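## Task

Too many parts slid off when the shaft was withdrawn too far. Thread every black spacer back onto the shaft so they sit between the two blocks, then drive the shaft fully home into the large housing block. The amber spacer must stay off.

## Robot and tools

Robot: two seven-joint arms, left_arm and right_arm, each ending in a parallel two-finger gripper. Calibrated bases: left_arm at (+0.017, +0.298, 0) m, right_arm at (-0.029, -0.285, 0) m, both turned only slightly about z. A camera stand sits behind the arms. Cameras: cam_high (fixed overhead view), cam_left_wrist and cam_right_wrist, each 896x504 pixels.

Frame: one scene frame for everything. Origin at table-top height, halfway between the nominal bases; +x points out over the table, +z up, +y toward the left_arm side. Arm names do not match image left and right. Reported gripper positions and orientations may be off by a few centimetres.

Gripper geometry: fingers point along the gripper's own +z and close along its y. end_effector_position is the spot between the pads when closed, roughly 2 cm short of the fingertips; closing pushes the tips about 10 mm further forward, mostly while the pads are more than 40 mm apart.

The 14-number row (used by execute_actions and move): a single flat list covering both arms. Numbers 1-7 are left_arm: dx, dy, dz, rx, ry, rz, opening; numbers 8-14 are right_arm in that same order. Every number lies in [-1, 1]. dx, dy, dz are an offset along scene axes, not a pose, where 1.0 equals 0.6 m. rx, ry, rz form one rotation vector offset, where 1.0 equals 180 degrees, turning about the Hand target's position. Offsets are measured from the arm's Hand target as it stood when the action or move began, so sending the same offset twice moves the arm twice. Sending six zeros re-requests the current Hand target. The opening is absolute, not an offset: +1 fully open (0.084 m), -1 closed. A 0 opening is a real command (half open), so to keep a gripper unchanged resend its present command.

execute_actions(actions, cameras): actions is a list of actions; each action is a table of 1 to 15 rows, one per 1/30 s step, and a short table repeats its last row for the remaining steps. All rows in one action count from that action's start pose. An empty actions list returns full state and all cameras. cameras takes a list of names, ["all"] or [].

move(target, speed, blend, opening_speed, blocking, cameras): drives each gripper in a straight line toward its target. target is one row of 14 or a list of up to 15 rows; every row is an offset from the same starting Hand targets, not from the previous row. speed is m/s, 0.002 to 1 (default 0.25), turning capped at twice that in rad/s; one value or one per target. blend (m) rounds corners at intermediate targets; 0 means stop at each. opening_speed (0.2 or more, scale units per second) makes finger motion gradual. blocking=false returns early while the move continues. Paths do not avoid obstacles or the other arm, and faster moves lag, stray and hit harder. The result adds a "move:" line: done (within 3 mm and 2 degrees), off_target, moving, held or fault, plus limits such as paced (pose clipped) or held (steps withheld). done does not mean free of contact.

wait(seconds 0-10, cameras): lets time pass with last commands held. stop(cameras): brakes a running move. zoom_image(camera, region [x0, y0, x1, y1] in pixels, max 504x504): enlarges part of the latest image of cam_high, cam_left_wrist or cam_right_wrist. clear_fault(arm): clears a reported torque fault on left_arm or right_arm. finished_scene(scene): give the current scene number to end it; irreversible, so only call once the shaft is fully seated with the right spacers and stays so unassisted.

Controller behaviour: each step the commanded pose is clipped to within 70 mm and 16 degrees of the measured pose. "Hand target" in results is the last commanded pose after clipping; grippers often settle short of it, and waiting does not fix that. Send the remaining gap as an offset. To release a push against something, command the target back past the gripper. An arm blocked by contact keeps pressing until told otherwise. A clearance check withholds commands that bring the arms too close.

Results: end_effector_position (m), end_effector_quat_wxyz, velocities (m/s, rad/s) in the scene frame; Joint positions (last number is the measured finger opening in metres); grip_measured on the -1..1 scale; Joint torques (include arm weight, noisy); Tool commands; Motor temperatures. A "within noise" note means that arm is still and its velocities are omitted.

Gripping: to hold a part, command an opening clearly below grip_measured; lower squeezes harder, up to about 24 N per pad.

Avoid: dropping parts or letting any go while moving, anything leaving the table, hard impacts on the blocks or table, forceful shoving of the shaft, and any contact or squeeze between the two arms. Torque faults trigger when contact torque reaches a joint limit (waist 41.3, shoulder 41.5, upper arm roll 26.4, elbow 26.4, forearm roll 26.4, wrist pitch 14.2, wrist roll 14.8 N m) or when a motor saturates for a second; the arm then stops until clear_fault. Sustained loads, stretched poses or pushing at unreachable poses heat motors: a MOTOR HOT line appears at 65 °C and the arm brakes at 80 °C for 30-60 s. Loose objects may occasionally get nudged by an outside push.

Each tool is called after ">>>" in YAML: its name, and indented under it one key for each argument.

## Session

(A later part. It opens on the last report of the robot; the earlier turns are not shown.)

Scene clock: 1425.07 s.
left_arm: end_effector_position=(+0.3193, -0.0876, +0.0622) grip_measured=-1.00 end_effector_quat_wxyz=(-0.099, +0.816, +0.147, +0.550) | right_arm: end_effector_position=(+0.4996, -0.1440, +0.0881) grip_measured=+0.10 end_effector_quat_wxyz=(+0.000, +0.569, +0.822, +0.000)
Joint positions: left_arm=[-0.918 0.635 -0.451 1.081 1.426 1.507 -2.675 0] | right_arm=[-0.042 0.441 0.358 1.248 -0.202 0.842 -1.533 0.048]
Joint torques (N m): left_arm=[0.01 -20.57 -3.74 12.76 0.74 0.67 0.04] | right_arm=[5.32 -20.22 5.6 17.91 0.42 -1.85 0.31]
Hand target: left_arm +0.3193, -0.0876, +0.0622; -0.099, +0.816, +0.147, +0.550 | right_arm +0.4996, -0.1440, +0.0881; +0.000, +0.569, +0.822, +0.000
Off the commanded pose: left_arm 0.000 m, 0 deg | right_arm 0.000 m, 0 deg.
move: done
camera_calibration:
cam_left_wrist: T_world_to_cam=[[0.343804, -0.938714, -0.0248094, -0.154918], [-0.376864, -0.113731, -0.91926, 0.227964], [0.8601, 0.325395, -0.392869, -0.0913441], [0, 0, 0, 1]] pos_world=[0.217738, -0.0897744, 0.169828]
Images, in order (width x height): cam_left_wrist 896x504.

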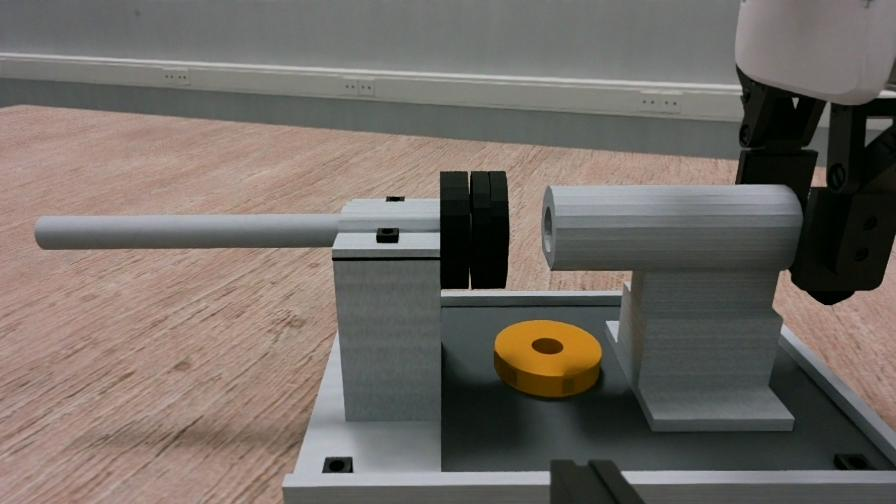

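>>> execute_actions:
  actions:
    - [[0,0,0,0,0,0,-1,-0.0006,0.0016,0,0,0,0,-0.3]]
  cameras: ["cam_left_wrist","cam_right_wrist"]

Scene clock: 1445.90 s.
left_arm: end_effector_position=(+0.3193, -0.0876, +0.0622) grip_measured=-1.00 end_effector_quat_wxyz=(-0.099, +0.816, +0.147, +0.550) | right_arm: end_effector_position=(+0.4993, -0.1431, +0.0881) grip_measured=+0.10 end_effector_quat_wxyz=(+0.000, +0.569, +0.822, +0.000)
Joint positions: left_arm=[-0.918 0.635 -0.451 1.081 1.426 1.507 -2.675 0] | right_arm=[-0.041 0.44 0.358 1.247 -0.202 0.842 -1.531 0.048]
Joint torques (N m): left_arm=[0 -20.53 -3.76 12.81 0.65 0.67 -0.02] | right_arm=[4.69 -19.79 5.3 17.97 0.28 -1.84 0.29]
Hand target: left_arm +0.3193, -0.0876, +0.0622; -0.099, +0.816, +0.147, +0.550 | right_arm +0.4993, -0.1431, +0.0881; +0.000, +0.569, +0.822, +0.000
Off the commanded pose: left_arm 0.000 m, 0 deg | right_arm 0.000 m, 0 deg.
camera_calibration:
cam_left_wrist: T_world_to_cam=[[0.343804, -0.938714, -0.0248094, -0.154918], [-0.376864, -0.113731, -0.91926, 0.227964], [0.8601, 0.325395, -0.392869, -0.0913441], [0, 0, 0, 1]] pos_world=[0.217738, -0.0897744, 0.169828]
cam_right_wrist: T_world_to_cam=[[0.929923, 0.367669, 0.00793788, -0.379986], [0.367612, -0.929947, 0.00781213, -0.250971], [0.0102541, -0.00434662, -0.999938, 0.215848], [0, 0, 0, 1]] pos_world=[0.443404, -0.0927421, 0.220811]
Images, in order (width x height): cam_left_wrist 896x504, cam_right_wrist 896x504.

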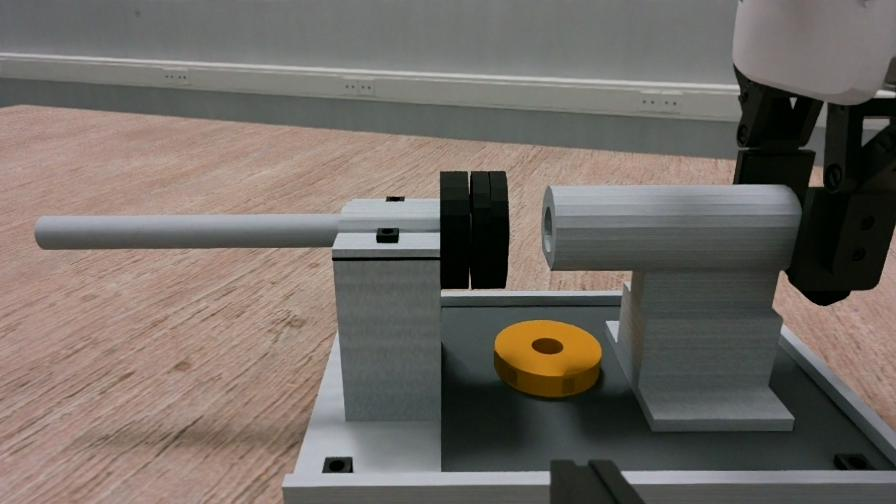

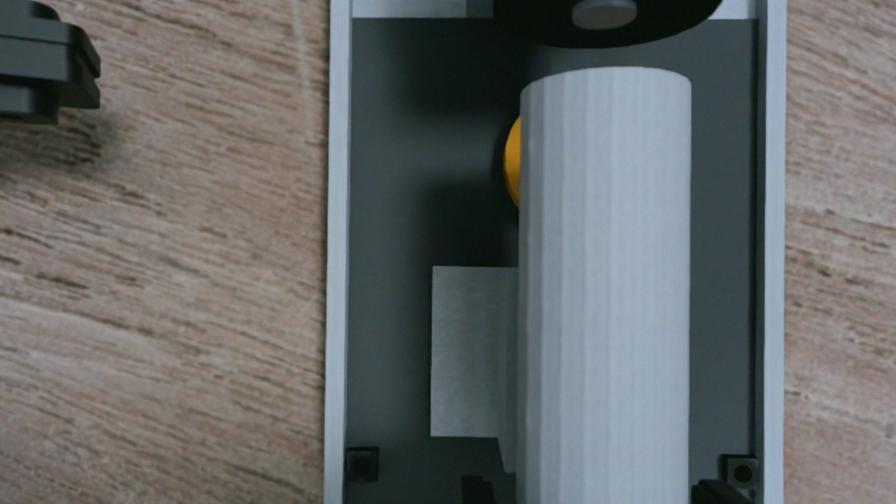

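>>> move:
  target:
    - [0,0,0,0,0,0,-1,-0.0012,0.0031,0,0,0,0,-0.3]
    - [0,0,0,0,0,0,-1,0.0066,-0.0171,0,0,0,0,-0.3]
    - [0,0,0,0,0,0,-1,0.0066,-0.0171,0.13,0,0,0,-0.3]
    - [0,0,0,0,0,0,-1,-0.0613,0.1717,0.13,0,0,0,-0.3]
  speed: [0.02,0.05,0.15,0.15]
  cameras: ["cam_left_wrist","cam_right_wrist"]

>>> zoom_image:
  camera: "cam_left_wrist"
  region: [400, 0, 700, 300]

Scene clock: 1453.47 s.
left_arm: end_effector_position=(+0.3193, -0.0876, +0.0622) grip_measured=-1.00 end_effector_quat_wxyz=(-0.099, +0.816, +0.147, +0.550) | right_arm: end_effector_position=(+0.4625, -0.0401, +0.1661) grip_measured=+0.10 end_effector_quat_wxyz=(+0.000, +0.569, +0.822, +0.000)
Joint positions: left_arm=[-0.918 0.635 -0.451 1.081 1.426 1.507 -2.675 0] | right_arm=[0.089 0.343 0.447 1.34 -0.17 1.035 -1.352 0.048]
Joint torques (N m): left_arm=[0.3 -20.67 -3.83 12.84 0.63 0.65 0.01] | right_arm=[1.46 -17.76 2.85 19.95 -0.22 -1.53 0.27]
Hand target: left_arm +0.3193, -0.0876, +0.0622; -0.099, +0.816, +0.147, +0.550 | right_arm +0.4625, -0.0400, +0.1661; +0.000, +0.569, +0.822, +0.000
Off the commanded pose: left_arm 0.000 m, 0 deg | right_arm 0.000 m, 0 deg.
move: done
camera_calibration:
cam_left_wrist: T_world_to_cam=[[0.343804, -0.938714, -0.0248094, -0.154953], [-0.376864, -0.113731, -0.91926, 0.228001], [0.8601, 0.325395, -0.392869, -0.0914302], [0, 0, 0, 1]] pos_world=[0.217838, -0.0897744, 0.169828]
cam_right_wrist: T_world_to_cam=[[0.929922, 0.367671, 0.00790112, -0.384336], [0.367613, -0.929945, 0.00790511, -0.142332], [0.0102541, -0.00444659, -0.999938, 0.294668], [0, 0, 0, 1]] pos_world=[0.406704, 0.010258, 0.298811]
Images, in order (width x height): cam_left_wrist 896x504, cam_right_wrist 896x504.

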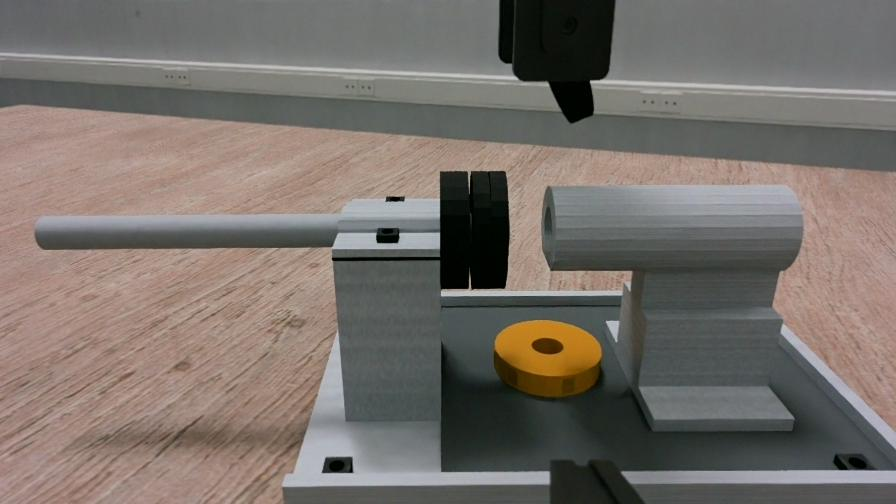

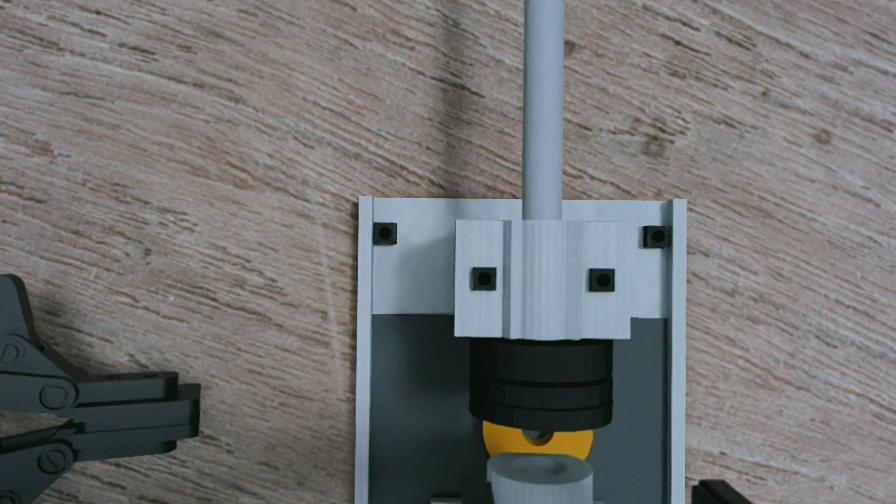

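Scaled by 1.680 from the camera's 896x504 image, which has a finer 1280x720 frame.

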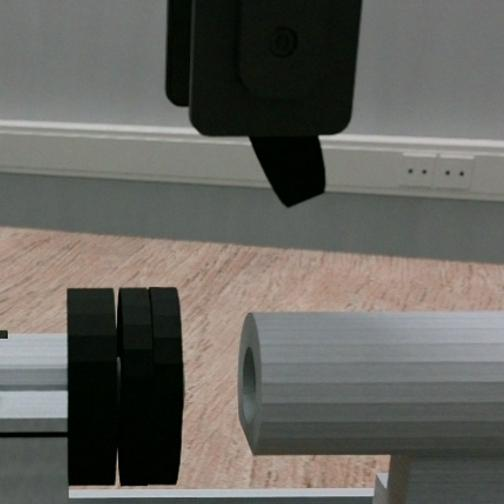

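>>> move:
  target:
    - [0,0,0,0,0,0,-1,0.0679,-0.1888,0,0,0,0,-0.3]
    - [0,0,0,0,0,0,-1,0.0679,-0.1888,-0.13,0,0,0,-0.3]
    - [0,0,0,0,0,0,-1,0.0590,-0.1655,-0.13,0,0,0,-0.3]
  speed: [0.2,0.15,0.03]
  cameras: ["cam_left_wrist"]

>>> zoom_image:
  camera: "cam_left_wrist"
  region: [700, 100, 896, 320]

Scene clock: 1465.93 s.
left_arm: end_effector_position=(+0.3193, -0.0876, +0.0622) grip_measured=-1.00 end_effector_quat_wxyz=(-0.099, +0.816, +0.147, +0.550) | right_arm: end_effector_position=(+0.4979, -0.1394, +0.0881) grip_measured=+0.10 end_effector_quat_wxyz=(+0.000, +0.569, +0.822, +0.000)
Joint positions: left_arm=[-0.918 0.635 -0.451 1.081 1.426 1.507 -2.675 0] | right_arm=[-0.036 0.44 0.361 1.246 -0.203 0.842 -1.523 0.048]
Joint torques (N m): left_arm=[0.2 -20.87 -3.72 12.77 0.57 0.7 0.01] | right_arm=[4.15 -19.72 4.77 17.8 0.18 -1.87 0.25]
Hand target: left_arm +0.3193, -0.0876, +0.0622; -0.099, +0.816, +0.147, +0.550 | right_arm +0.4979, -0.1393, +0.0881; +0.000, +0.569, +0.822, +0.000
Off the commanded pose: left_arm 0.000 m, 0 deg | right_arm 0.000 m, 0 deg.
move: done
camera_calibration:
cam_left_wrist: T_world_to_cam=[[0.343804, -0.938714, -0.0248094, -0.154953], [-0.376864, -0.113731, -0.91926, 0.228001], [0.8601, 0.325395, -0.392869, -0.0914302], [0, 0, 0, 1]] pos_world=[0.217838, -0.0897744, 0.169828]
Images, in order (width x height): cam_left_wrist 896x504.

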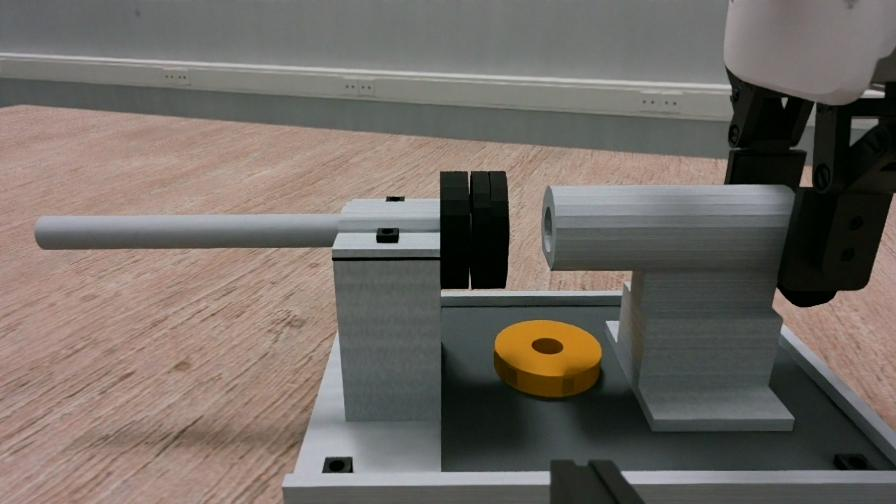

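Scaled by 2.291 from the camera's 896x504 image, which has a finer 1280x720 frame.

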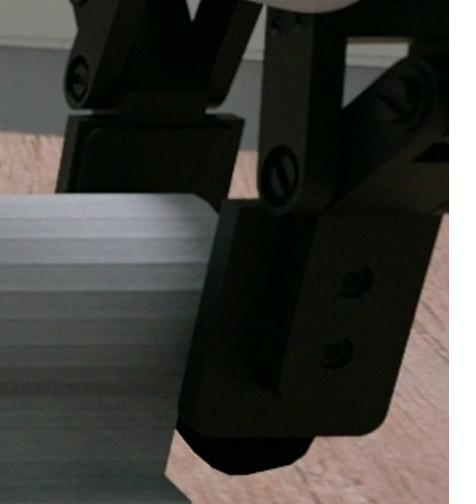

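>>> move:
  target:
    - [0,0,0,0,0,0,-1,-0.0018,0.0047,0,0,0,0,-0.3]
  speed: 0.02
  cameras: ["cam_left_wrist"]

>>> zoom_image:
  camera: "cam_left_wrist"
  region: [700, 100, 896, 320]

Scene clock: 1475.17 s.
left_arm: end_effector_position=(+0.3193, -0.0876, +0.0622) grip_measured=-1.00 end_effector_quat_wxyz=(-0.099, +0.816, +0.147, +0.550) | right_arm: end_effector_position=(+0.4968, -0.1365, +0.0881) grip_measured=+0.10 end_effector_quat_wxyz=(+0.000, +0.569, +0.822, +0.000)
Joint positions: left_arm=[-0.918 0.635 -0.451 1.081 1.426 1.507 -2.675 0] | right_arm=[-0.032 0.439 0.362 1.244 -0.203 0.842 -1.517 0.048]
Joint torques (N m): left_arm=[0.28 -20.93 -3.77 12.76 0.61 0.66 0.01] | right_arm=[4.22 -19.88 5.02 17.88 0.27 -1.89 0.29]
Hand target: left_arm +0.3193, -0.0876, +0.0622; -0.099, +0.816, +0.147, +0.550 | right_arm +0.4968, -0.1365, +0.0881; +0.000, +0.569, +0.822, +0.000
Off the commanded pose: left_arm 0.000 m, 0 deg | right_arm 0.000 m, 0 deg.
move: done
camera_calibration:
cam_left_wrist: T_world_to_cam=[[0.343804, -0.938714, -0.0248094, -0.154953], [-0.376864, -0.113731, -0.91926, 0.228001], [0.8601, 0.325395, -0.392869, -0.0914302], [0, 0, 0, 1]] pos_world=[0.217838, -0.0897744, 0.169828]
Images, in order (width x height): cam_left_wrist 896x504.

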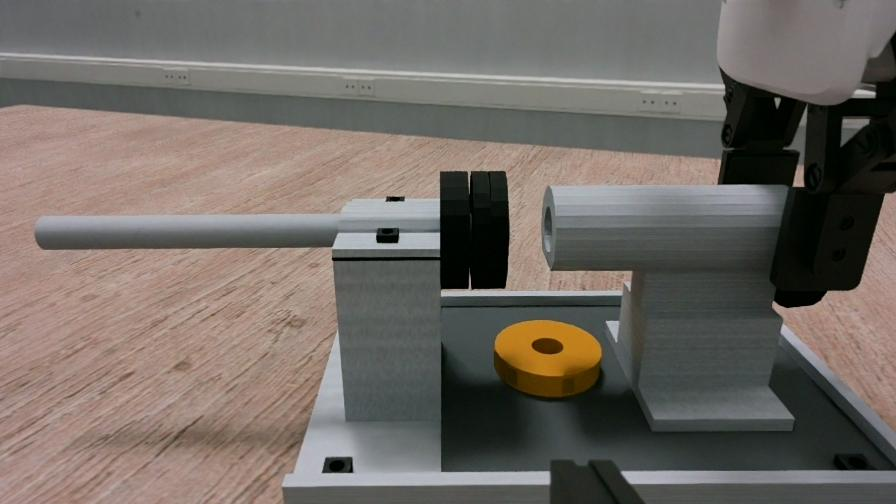

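Scaled by 2.291 from the camera's 896x504 image, which has a finer 1280x720 frame.

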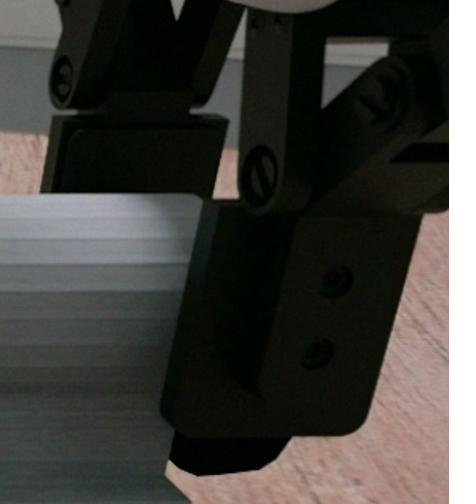

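>>> move:
  target:
    - [0,0,0,0,0,0,-1,-0.0009,0.0023,0,0,0,0,-0.3]
    - [0,0,0,0,0,0,-1,0.0066,-0.0171,0,0,0,0,-0.3]
    - [0,0,0,0,0,0,-1,0.0066,-0.0171,0.13,0,0,0,-0.3]
    - [0,0,0,0,0,0,-1,-0.056,0.160,0.13,0,0,0,-0.3]
  speed: [0.02,0.05,0.15,0.2]
  cameras: ["cam_left_wrist","cam_right_wrist"]

>>> zoom_image:
  camera: "cam_left_wrist"
  region: [400, 0, 700, 300]

Scene clock: 1485.63 s.
left_arm: end_effector_position=(+0.3193, -0.0876, +0.0622) grip_measured=-1.00 end_effector_quat_wxyz=(-0.099, +0.816, +0.147, +0.550) | right_arm: end_effector_position=(+0.4632, -0.0406, +0.1661) grip_measured=+0.10 end_effector_quat_wxyz=(+0.000, +0.569, +0.822, +0.000)
Joint positions: left_arm=[-0.918 0.635 -0.451 1.081 1.426 1.507 -2.675 0] | right_arm=[0.088 0.345 0.446 1.342 -0.17 1.035 -1.354 0.048]
Joint torques (N m): left_arm=[0.32 -20.82 -3.77 12.8 0.56 0.64 0.03] | right_arm=[1.1 -17.98 2.81 20.08 -0.28 -1.43 0.33]
Hand target: left_arm +0.3193, -0.0876, +0.0622; -0.099, +0.816, +0.147, +0.550 | right_arm +0.4632, -0.0405, +0.1661; +0.000, +0.569, +0.822, +0.000
Off the commanded pose: left_arm 0.000 m, 0 deg | right_arm 0.000 m, 0 deg.
move: done
camera_calibration:
cam_left_wrist: T_world_to_cam=[[0.343804, -0.938714, -0.0248094, -0.154953], [-0.376864, -0.113731, -0.91926, 0.228001], [0.8601, 0.325395, -0.392869, -0.0914302], [0, 0, 0, 1]] pos_world=[0.217838, -0.0897744, 0.169828]
cam_right_wrist: T_world_to_cam=[[0.929922, 0.367671, 0.00790112, -0.384803], [0.367613, -0.929945, 0.00790511, -0.143055], [0.0102541, -0.00444659, -0.999938, 0.294658], [0, 0, 0, 1]] pos_world=[0.407404, 0.00975804, 0.298811]
Images, in order (width x height): cam_left_wrist 896x504, cam_right_wrist 896x504.

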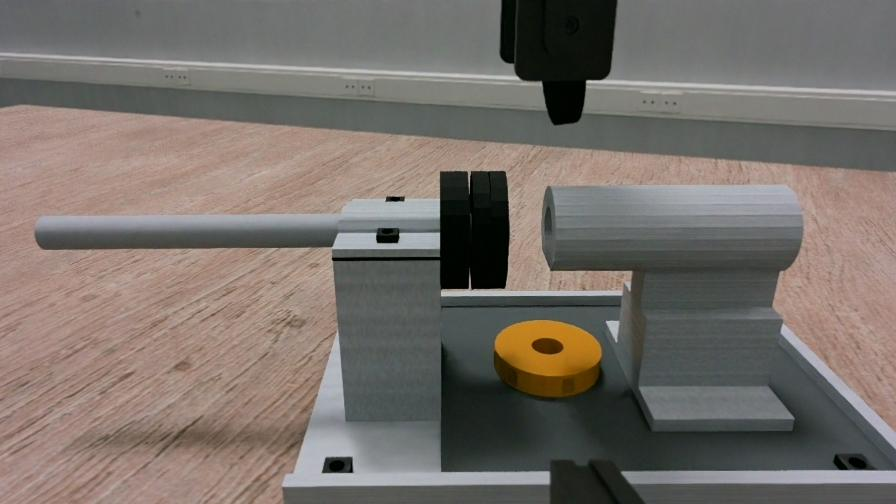

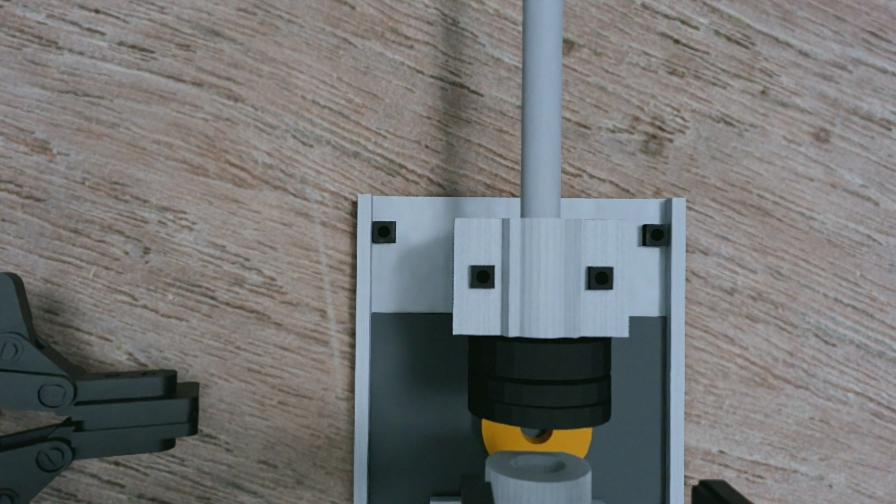

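Scaled by 1.680 from the camera's 896x504 image, which has a finer 1280x720 frame.

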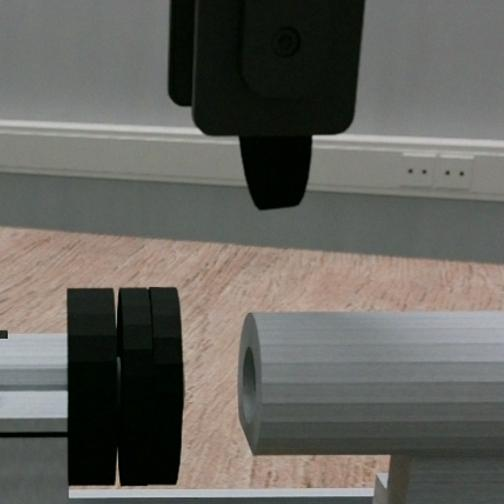

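>>> move:
  target: [0,0,0,0,0,0,-1,-0.0005,0.0012,-0.09,0,0,0,-0.3]
  speed: 0.1
  cameras: ["cam_left_wrist","cam_right_wrist"]

>>> zoom_image:
  camera: "cam_left_wrist"
  region: [400, 50, 650, 300]

Scene clock: 1501.60 s.
left_arm: end_effector_position=(+0.3193, -0.0876, +0.0622) grip_measured=-1.00 end_effector_quat_wxyz=(-0.099, +0.816, +0.147, +0.550) | right_arm: end_effector_position=(+0.4629, -0.0398, +0.1121) grip_measured=+0.10 end_effector_quat_wxyz=(+0.000, +0.569, +0.822, +0.000)
Joint positions: left_arm=[-0.918 0.635 -0.451 1.081 1.426 1.507 -2.675 0] | right_arm=[0.102 0.418 0.427 1.279 -0.216 0.906 -1.322 0.048]
Joint torques (N m): left_arm=[0.27 -20.85 -3.79 12.8 0.7 0.67 0.06] | right_arm=[0.78 -6.86 0.05 0.89 -0.18 1.74 0.27]
Hand target: left_arm +0.3193, -0.0876, +0.0622; -0.099, +0.816, +0.147, +0.550 | right_arm +0.4629, -0.0398, +0.1121; +0.000, +0.569, +0.822, +0.000
Off the commanded pose: left_arm 0.000 m, 0 deg | right_arm 0.000 m, 0 deg.
move: done
camera_calibration:
cam_left_wrist: T_world_to_cam=[[0.343804, -0.938714, -0.0248094, -0.154953], [-0.376864, -0.113731, -0.91926, 0.228001], [0.8601, 0.325395, -0.392869, -0.0914302], [0, 0, 0, 1]] pos_world=[0.217838, -0.0897744, 0.169828]
cam_right_wrist: T_world_to_cam=[[0.929888, 0.367755, 0.00803193, -0.38441], [0.367697, -0.929913, 0.00784807, -0.141794], [0.0103552, -0.00434452, -0.999937, 0.240626], [0, 0, 0, 1]] pos_world=[0.407104, 0.0105579, 0.244811]
Images, in order (width x height): cam_left_wrist 896x504, cam_right_wrist 896x504.

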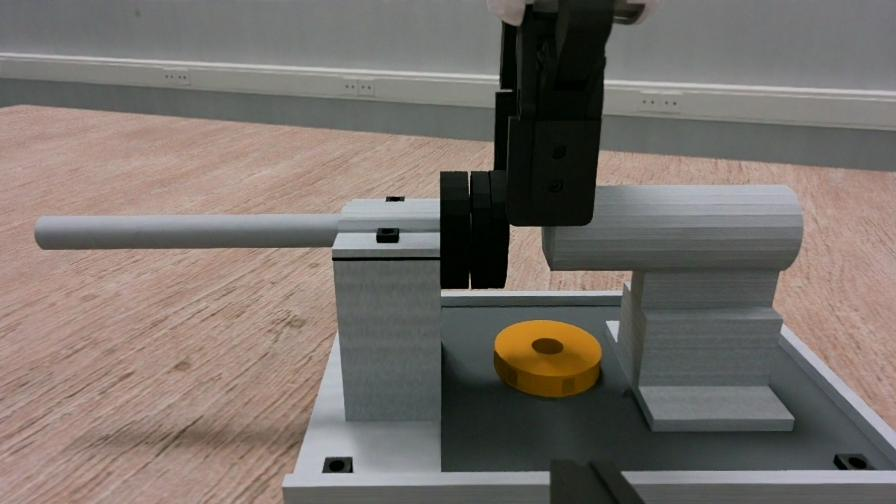

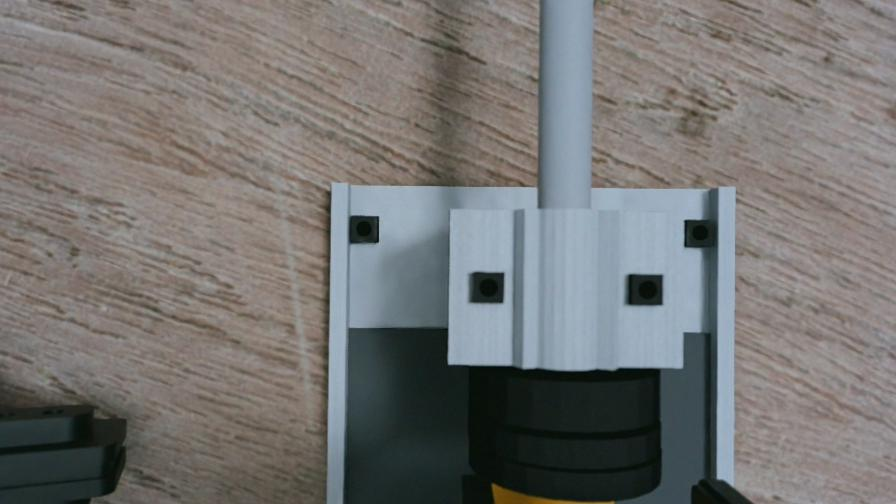

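Scaled by 2.016 from the camera's 896x504 image, which has a finer 1280x720 frame.

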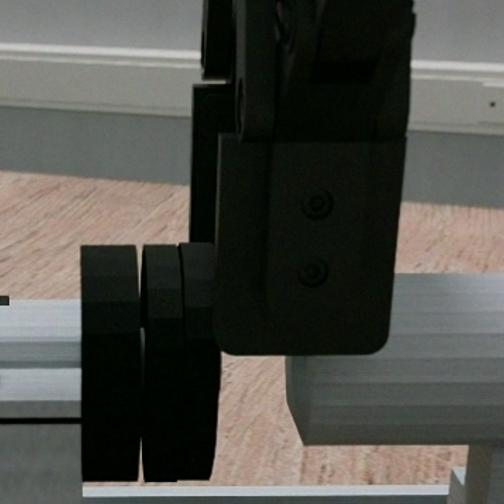

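>>> move:
  target: [0,0,0,0,0,0,-1,0,0,0.07,0,0,0,-0.3]
  speed: 0.1
  cameras: ["cam_left_wrist"]

>>> zoom_image:
  camera: "cam_left_wrist"
  region: [400, 0, 700, 300]

Scene clock: 1508.93 s.
left_arm: end_effector_position=(+0.3193, -0.0876, +0.0622) grip_measured=-1.00 end_effector_quat_wxyz=(-0.099, +0.816, +0.147, +0.550) | right_arm: end_effector_position=(+0.4629, -0.0398, +0.1540) grip_measured=+0.10 end_effector_quat_wxyz=(+0.000, +0.569, +0.822, +0.000)
Joint positions: left_arm=[-0.918 0.635 -0.451 1.081 1.426 1.507 -2.675 0] | right_arm=[0.091 0.359 0.443 1.325 -0.18 1.006 -1.346 0.048]
Joint torques (N m): left_arm=[0.26 -21 -3.81 12.84 0.53 0.61 0.01] | right_arm=[-0.49 -18.85 2.92 19.85 0.17 -1.48 -0.12]
Hand target: left_arm +0.3193, -0.0876, +0.0622; -0.099, +0.816, +0.147, +0.550 | right_arm +0.4629, -0.0398, +0.1541; +0.000, +0.569, +0.822, +0.000
Off the commanded pose: left_arm 0.000 m, 0 deg | right_arm 0.000 m, 0 deg.
move: done
camera_calibration:
cam_left_wrist: T_world_to_cam=[[0.343804, -0.938714, -0.0248094, -0.154953], [-0.376864, -0.113731, -0.91926, 0.228001], [0.8601, 0.325395, -0.392869, -0.0914302], [0, 0, 0, 1]] pos_world=[0.217838, -0.0897744, 0.169828]
Images, in order (width x height): cam_left_wrist 896x504.

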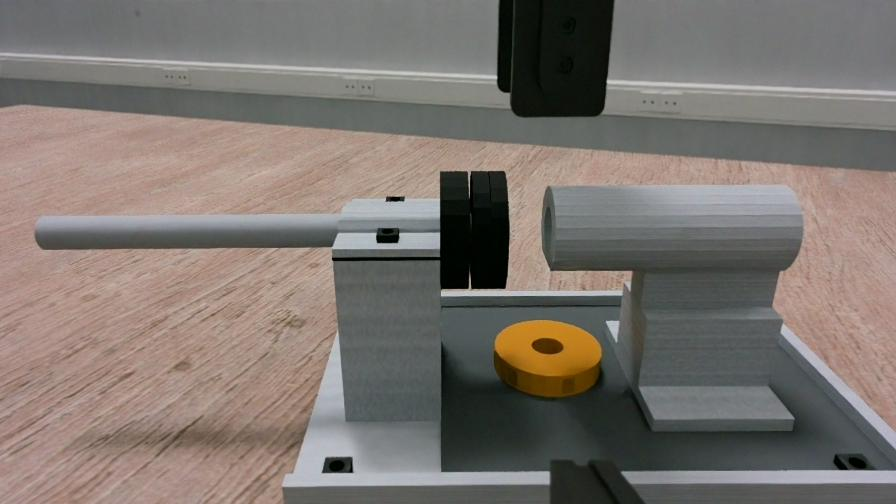

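Scaled by 1.680 from the camera's 896x504 image, which has a finer 1280x720 frame.

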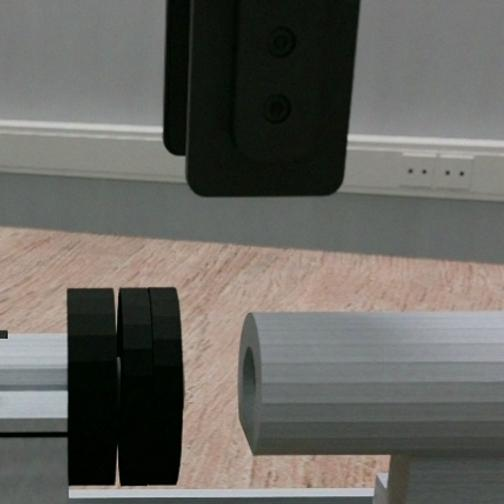

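>>> move:
  target:
    - [0,0,0,0,0,0,-1,0.018,-0.0467,0,0,0,0,-0.3]
    - [0,0,0,0,0,0,-1,0.018,-0.0467,-0.0715,0,0,0,-0.3]
  speed: [0.1,0.06]
  cameras: ["cam_left_wrist"]

Scene clock: 1526.07 s.
left_arm: end_effector_position=(+0.3193, -0.0876, +0.0622) grip_measured=-1.00 end_effector_quat_wxyz=(-0.099, +0.816, +0.147, +0.550) | right_arm: end_effector_position=(+0.4740, -0.0677, +0.1115) grip_measured=+0.10 end_effector_quat_wxyz=(+0.000, +0.569, +0.822, +0.000)
Joint positions: left_arm=[-0.918 0.635 -0.451 1.081 1.426 1.507 -2.675 0] | right_arm=[0.059 0.411 0.413 1.269 -0.206 0.899 -1.383 0.048]
Joint torques (N m): left_arm=[0.2 -20.94 -3.77 12.81 0.48 0.65 0.04] | right_arm=[1.37 -6.63 0.35 2.11 -0.16 1.18 0.3]
Hand target: left_arm +0.3193, -0.0876, +0.0622; -0.099, +0.816, +0.147, +0.550 | right_arm +0.4737, -0.0678, +0.1112; +0.000, +0.569, +0.822, +0.000
Off the commanded pose: left_arm 0.000 m, 0 deg | right_arm 0.000 m, 0 deg.
move: done
camera_calibration:
cam_left_wrist: T_world_to_cam=[[0.343804, -0.938714, -0.0248094, -0.154953], [-0.376864, -0.113731, -0.91926, 0.228001], [0.8601, 0.325395, -0.392869, -0.0914302], [0, 0, 0, 1]] pos_world=[0.217838, -0.0897744, 0.169828]
Images, in order (width x height): cam_left_wrist 896x504.

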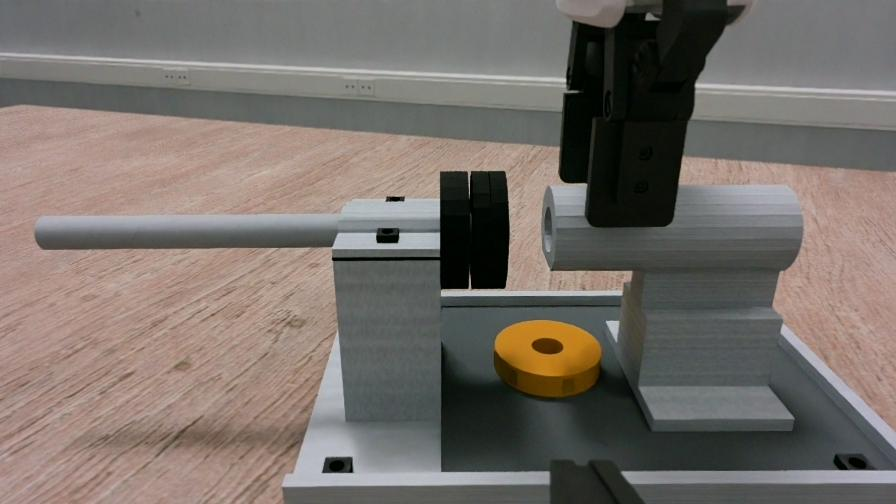

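>>> move:
  target:
    - [0,0,0,0,0,0,-1,0,0,0.003,0,0,0,-0.3]
    - [0,0,0,0,0,0,-1,0,0,0.003,0,0,0,0.13]
  speed: 0.05
  opening_speed: 0.4

>>> move:
  target: [0,0,0,0,0,0,-1,0,0,0.025,0,0,0,0.13]
  speed: 0.05
  cameras: ["cam_left_wrist"]

>>> zoom_image:
  camera: "cam_left_wrist"
  region: [500, 50, 750, 300]

Scene clock: 1534.43 s.
left_arm: end_effector_position=(+0.3193, -0.0876, +0.0622) grip_measured=-1.00 end_effector_quat_wxyz=(-0.099, +0.816, +0.147, +0.550) | right_arm: end_effector_position=(+0.4736, -0.0679, +0.1129) grip_measured=+0.12 end_effector_quat_wxyz=(+0.000, +0.569, +0.822, +0.000)
Joint positions: left_arm=[-0.918 0.635 -0.451 1.081 1.426 1.507 -2.675 0] | right_arm=[0.058 0.408 0.414 1.27 -0.205 0.904 -1.384 0.049]
Joint torques (N m): left_arm=[0.12 -21.1 -3.87 12.9 0.59 0.62 -0.02] | right_arm=[-0.62 -19.2 2.81 19.12 -0.21 -1.69 -0.02]
Hand target: left_arm +0.3193, -0.0876, +0.0622; -0.099, +0.816, +0.147, +0.550 | right_arm +0.4737, -0.0678, +0.1130; +0.000, +0.569, +0.822, +0.000
Off the commanded pose: left_arm 0.000 m, 0 deg | right_arm 0.000 m, 0 deg.
move: done

Scene clock: 1535.20 s.
left_arm: end_effector_position=(+0.3193, -0.0876, +0.0622) grip_measured=-1.00 end_effector_quat_wxyz=(-0.099, +0.816, +0.147, +0.550) | right_arm: end_effector_position=(+0.4737, -0.0678, +0.1279) grip_measured=+0.12 end_effector_quat_wxyz=(+0.000, +0.569, +0.822, +0.000)
Joint positions: left_arm=[-0.918 0.635 -0.451 1.081 1.426 1.507 -2.675 0] | right_arm=[0.054 0.386 0.42 1.285 -0.191 0.939 -1.393 0.049]
Joint torques (N m): left_arm=[0.28 -20.96 -3.82 12.84 0.57 0.68 0.04] | right_arm=[-0.5 -19.21 2.92 19.39 0.11 -1.43 -0.17]
Hand target: left_arm +0.3193, -0.0876, +0.0622; -0.099, +0.816, +0.147, +0.550 | right_arm +0.4737, -0.0678, +0.1280; +0.000, +0.569, +0.822, +0.000
Off the commanded pose: left_arm 0.000 m, 0 deg | right_arm 0.000 m, 0 deg.
move: done
camera_calibration:
cam_left_wrist: T_world_to_cam=[[0.343804, -0.938714, -0.0248094, -0.154953], [-0.376864, -0.113731, -0.91926, 0.228001], [0.8601, 0.325395, -0.392869, -0.0914302], [0, 0, 0, 1]] pos_world=[0.217838, -0.0897744, 0.169828]
Images, in order (width x height): cam_left_wrist 896x504.

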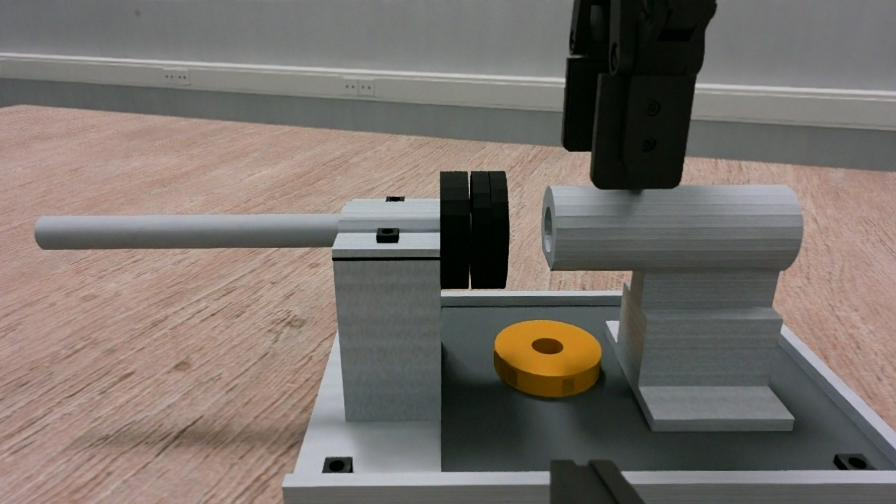

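Scaled by 2.016 from the camera's 896x504 image, which has a finer 1280x720 frame.

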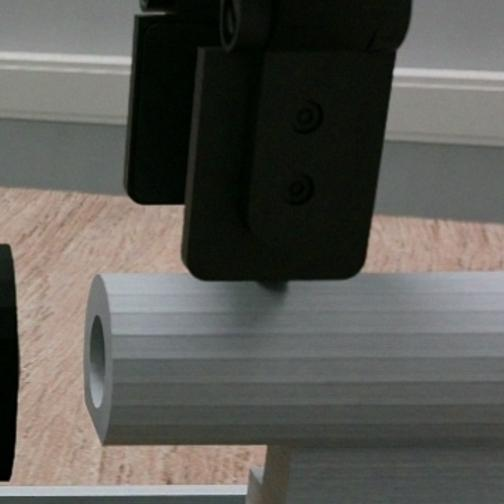

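>>> move:
  target:
    - [0,0,0,0,0,0,-1,0,0,0.005,0,0,0,0.13]
    - [0,0,0,0,0,0,-1,0,0,0.005,0,0,0,-0.2]
  speed: 0.05
  opening_speed: 0.5

>>> move:
  target: [0,0,0,0,0,0,-1,0,0,0.04,0,0,0,-0.2]
  speed: 0.1
  cameras: ["cam_left_wrist"]

>>> zoom_image:
  camera: "cam_left_wrist"
  region: [500, 50, 750, 300]

Scene clock: 1543.27 s.
left_arm: end_effector_position=(+0.3193, -0.0876, +0.0622) grip_measured=-1.00 end_effector_quat_wxyz=(-0.099, +0.816, +0.147, +0.550) | right_arm: end_effector_position=(+0.4737, -0.0678, +0.1310) grip_measured=+0.10 end_effector_quat_wxyz=(+0.000, +0.569, +0.822, +0.000)
Joint positions: left_arm=[-0.918 0.635 -0.451 1.081 1.426 1.507 -2.675 0] | right_arm=[0.053 0.381 0.421 1.288 -0.189 0.946 -1.394 0.048]
Joint torques (N m): left_arm=[0.26 -21.06 -3.74 12.76 0.65 0.67 0.09] | right_arm=[-0.54 -17.72 2.64 18.06 0.09 -1.54 -0.05]
Hand target: left_arm +0.3193, -0.0876, +0.0622; -0.099, +0.816, +0.147, +0.550 | right_arm +0.4737, -0.0678, +0.1310; +0.000, +0.569, +0.822, +0.000
Off the commanded pose: left_arm 0.000 m, 0 deg | right_arm 0.000 m, 0 deg.
move: done

Scene clock: 1544.07 s.
left_arm: end_effector_position=(+0.3193, -0.0876, +0.0622) grip_measured=-1.00 end_effector_quat_wxyz=(-0.099, +0.816, +0.147, +0.550) | right_arm: end_effector_position=(+0.4737, -0.0678, +0.1549) grip_measured=+0.10 end_effector_quat_wxyz=(+0.000, +0.569, +0.822, +0.000)
Joint positions: left_arm=[-0.918 0.635 -0.451 1.081 1.426 1.507 -2.675 0] | right_arm=[0.047 0.349 0.43 1.317 -0.17 1.004 -1.407 0.048]
Joint torques (N m): left_arm=[0.31 -21.03 -3.9 12.75 0.5 0.57 0.04] | right_arm=[-0.55 -18.77 2.91 19.86 0.03 -1.47 -0.08]
Hand target: left_arm +0.3193, -0.0876, +0.0622; -0.099, +0.816, +0.147, +0.550 | right_arm +0.4737, -0.0678, +0.1550; +0.000, +0.569, +0.822, +0.000
Off the commanded pose: left_arm 0.000 m, 0 deg | right_arm 0.000 m, 0 deg.
move: done
camera_calibration:
cam_left_wrist: T_world_to_cam=[[0.343804, -0.938714, -0.0248094, -0.154953], [-0.376864, -0.113731, -0.91926, 0.228001], [0.8601, 0.325395, -0.392869, -0.0914302], [0, 0, 0, 1]] pos_world=[0.217838, -0.0897744, 0.169828]
Images, in order (width x height): cam_left_wrist 896x504.

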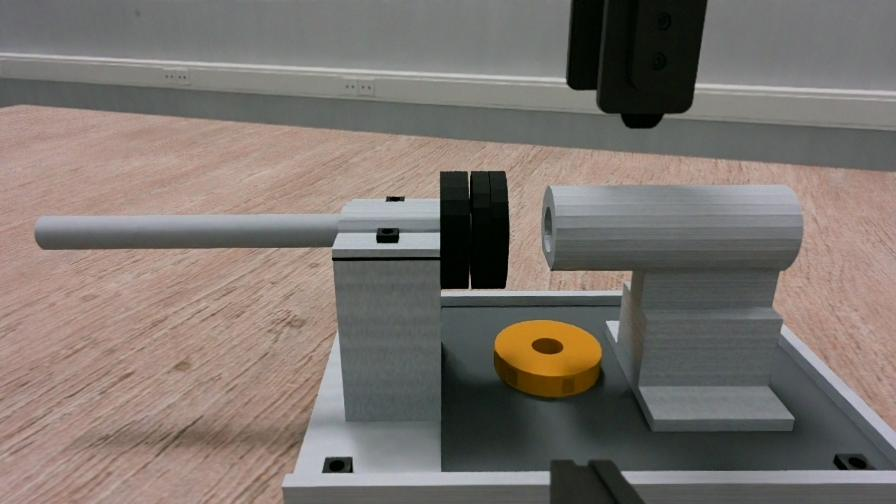

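Scaled by 2.016 from the camera's 896x504 image, which has a finer 1280x720 frame.

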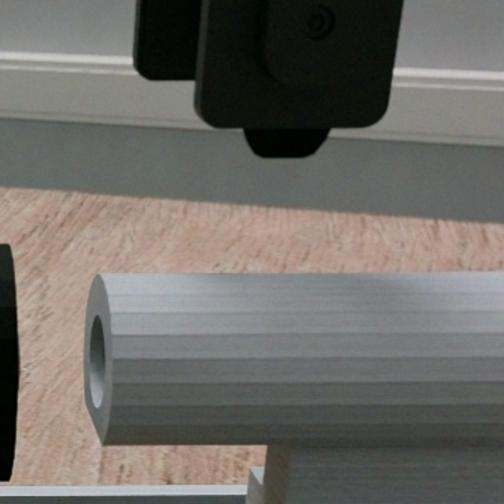

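>>> move:
  target:
    - [0,0,0,0,0,0,-1,-0.0273,0.0713,0,0,0,0,-0.3]
    - [0,0,0,0,0,0,-1,-0.0273,0.0713,-0.065,0,0,0,-0.3]
  speed: 0.1
  cameras: ["cam_left_wrist","cam_right_wrist"]

>>> zoom_image:
  camera: "cam_left_wrist"
  region: [400, 50, 650, 300]

Scene clock: 1568.97 s.
left_arm: end_effector_position=(+0.3193, -0.0876, +0.0622) grip_measured=-1.00 end_effector_quat_wxyz=(-0.099, +0.816, +0.147, +0.550) | right_arm: end_effector_position=(+0.4573, -0.0250, +0.1160) grip_measured=+0.10 end_effector_quat_wxyz=(+0.000, +0.569, +0.822, +0.000)
Joint positions: left_arm=[-0.918 0.635 -0.451 1.081 1.426 1.507 -2.675 0] | right_arm=[0.124 0.42 0.437 1.291 -0.218 0.919 -1.292 0.048]
Joint torques (N m): left_arm=[0.25 -20.91 -3.86 12.92 0.49 0.64 0.02] | right_arm=[1.34 -18.5 2.62 18.46 -0.23 -1.78 0.28]
Hand target: left_arm +0.3193, -0.0876, +0.0622; -0.099, +0.816, +0.147, +0.550 | right_arm +0.4573, -0.0250, +0.1160; +0.000, +0.569, +0.822, +0.000
Off the commanded pose: left_arm 0.000 m, 0 deg | right_arm 0.000 m, 0 deg.
move: done
camera_calibration:
cam_left_wrist: T_world_to_cam=[[0.343804, -0.938714, -0.0248094, -0.154953], [-0.376864, -0.113731, -0.91926, 0.228001], [0.8601, 0.325395, -0.392869, -0.0914302], [0, 0, 0, 1]] pos_world=[0.217838, -0.0897744, 0.169828]
cam_right_wrist: T_world_to_cam=[[0.929922, 0.367669, 0.00803087, -0.384651], [0.367611, -0.929947, 0.00784888, -0.126061], [0.0103541, -0.00434661, -0.999937, 0.244648], [0, 0, 0, 1]] pos_world=[0.401504, 0.0252579, 0.248711]
Images, in order (width x height): cam_left_wrist 896x504, cam_right_wrist 896x504.

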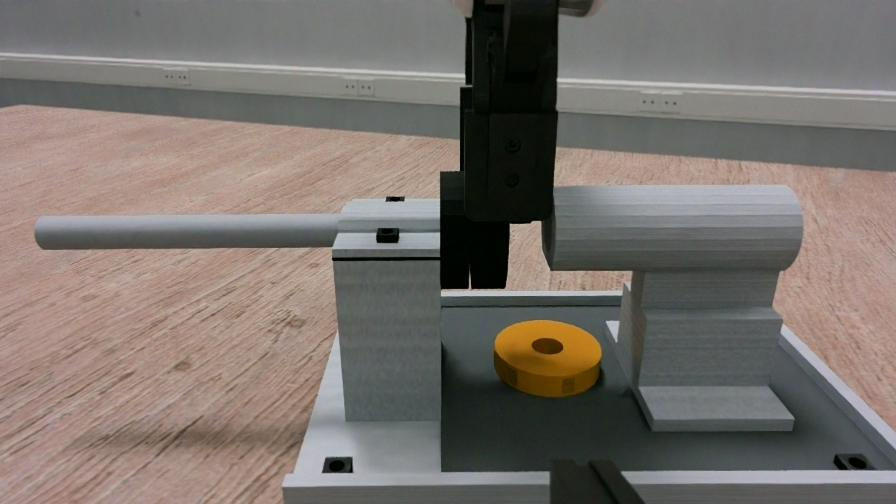

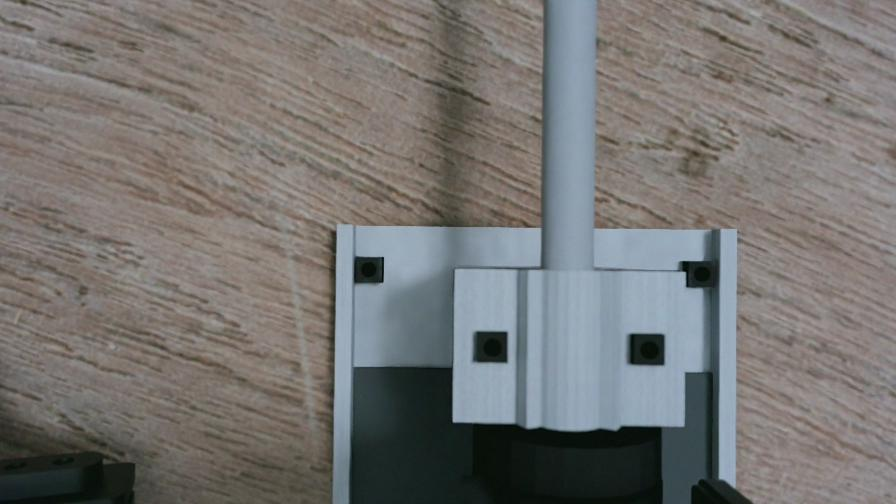

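Scaled by 2.016 from the camera's 896x504 image, which has a finer 1280x720 frame.

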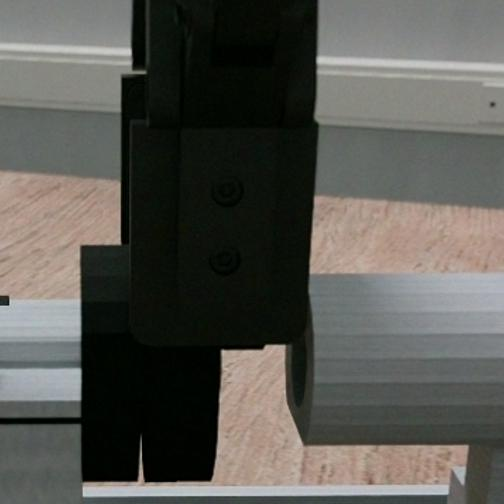

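>>> move:
  target:
    - [0,0,0,0,0,0,-1,0.0024,-0.0062,0,0,0,0,-0.3]
    - [0,0,0,0,0,0,-1,0.0024,-0.0062,-0.03,0,0,0,-0.3]
  speed: [0.05,0.04]
  cameras: ["cam_left_wrist"]

>>> zoom_image:
  camera: "cam_left_wrist"
  region: [400, 50, 650, 300]

Scene clock: 1576.97 s.
left_arm: end_effector_position=(+0.3193, -0.0876, +0.0622) grip_measured=-1.00 end_effector_quat_wxyz=(-0.099, +0.816, +0.147, +0.550) | right_arm: end_effector_position=(+0.4581, -0.0292, +0.0977) grip_measured=+0.10 end_effector_quat_wxyz=(-0.001, +0.569, +0.822, -0.002)
Joint positions: left_arm=[-0.918 0.635 -0.451 1.081 1.426 1.507 -2.675 0] | right_arm=[0.123 0.446 0.426 1.274 -0.234 0.88 -1.289 0.048]
Joint torques (N m): left_arm=[0.22 -20.89 -3.8 12.87 0.54 0.64 0.07] | right_arm=[-4.48 -20.24 0.44 37.35 -1.89 -11.59 0.75]
Hand target: left_arm +0.3193, -0.0876, +0.0622; -0.099, +0.816, +0.147, +0.550 | right_arm +0.4588, -0.0288, +0.0980; +0.000, +0.569, +0.822, +0.000
Off the commanded pose: left_arm 0.000 m, 0 deg | right_arm 0.001 m, 0 deg.
move: done
camera_calibration:
cam_left_wrist: T_world_to_cam=[[0.343804, -0.938714, -0.0248094, -0.154953], [-0.376864, -0.113731, -0.91926, 0.228001], [0.8601, 0.325395, -0.392869, -0.0914302], [0, 0, 0, 1]] pos_world=[0.217838, -0.0897744, 0.169828]
Images, in order (width x height): cam_left_wrist 896x504.

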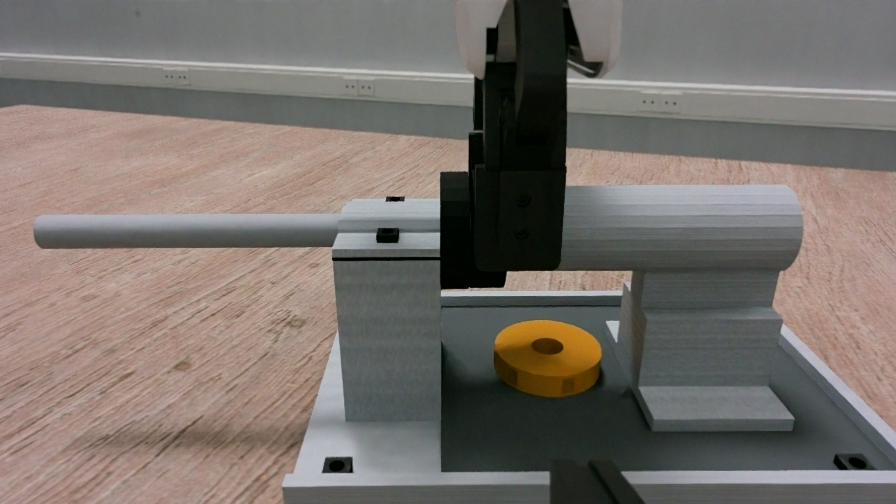

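Scaled by 2.016 from the camera's 896x504 image, which has a finer 1280x720 frame.

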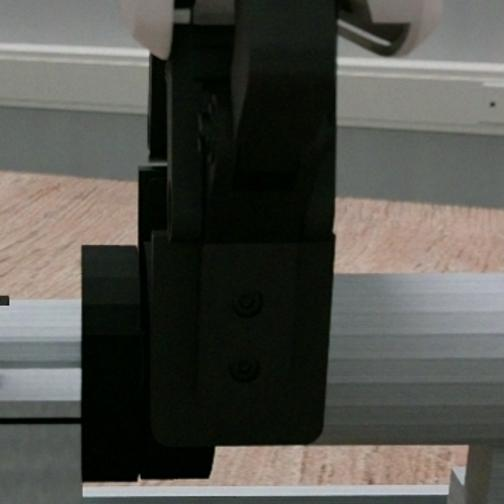

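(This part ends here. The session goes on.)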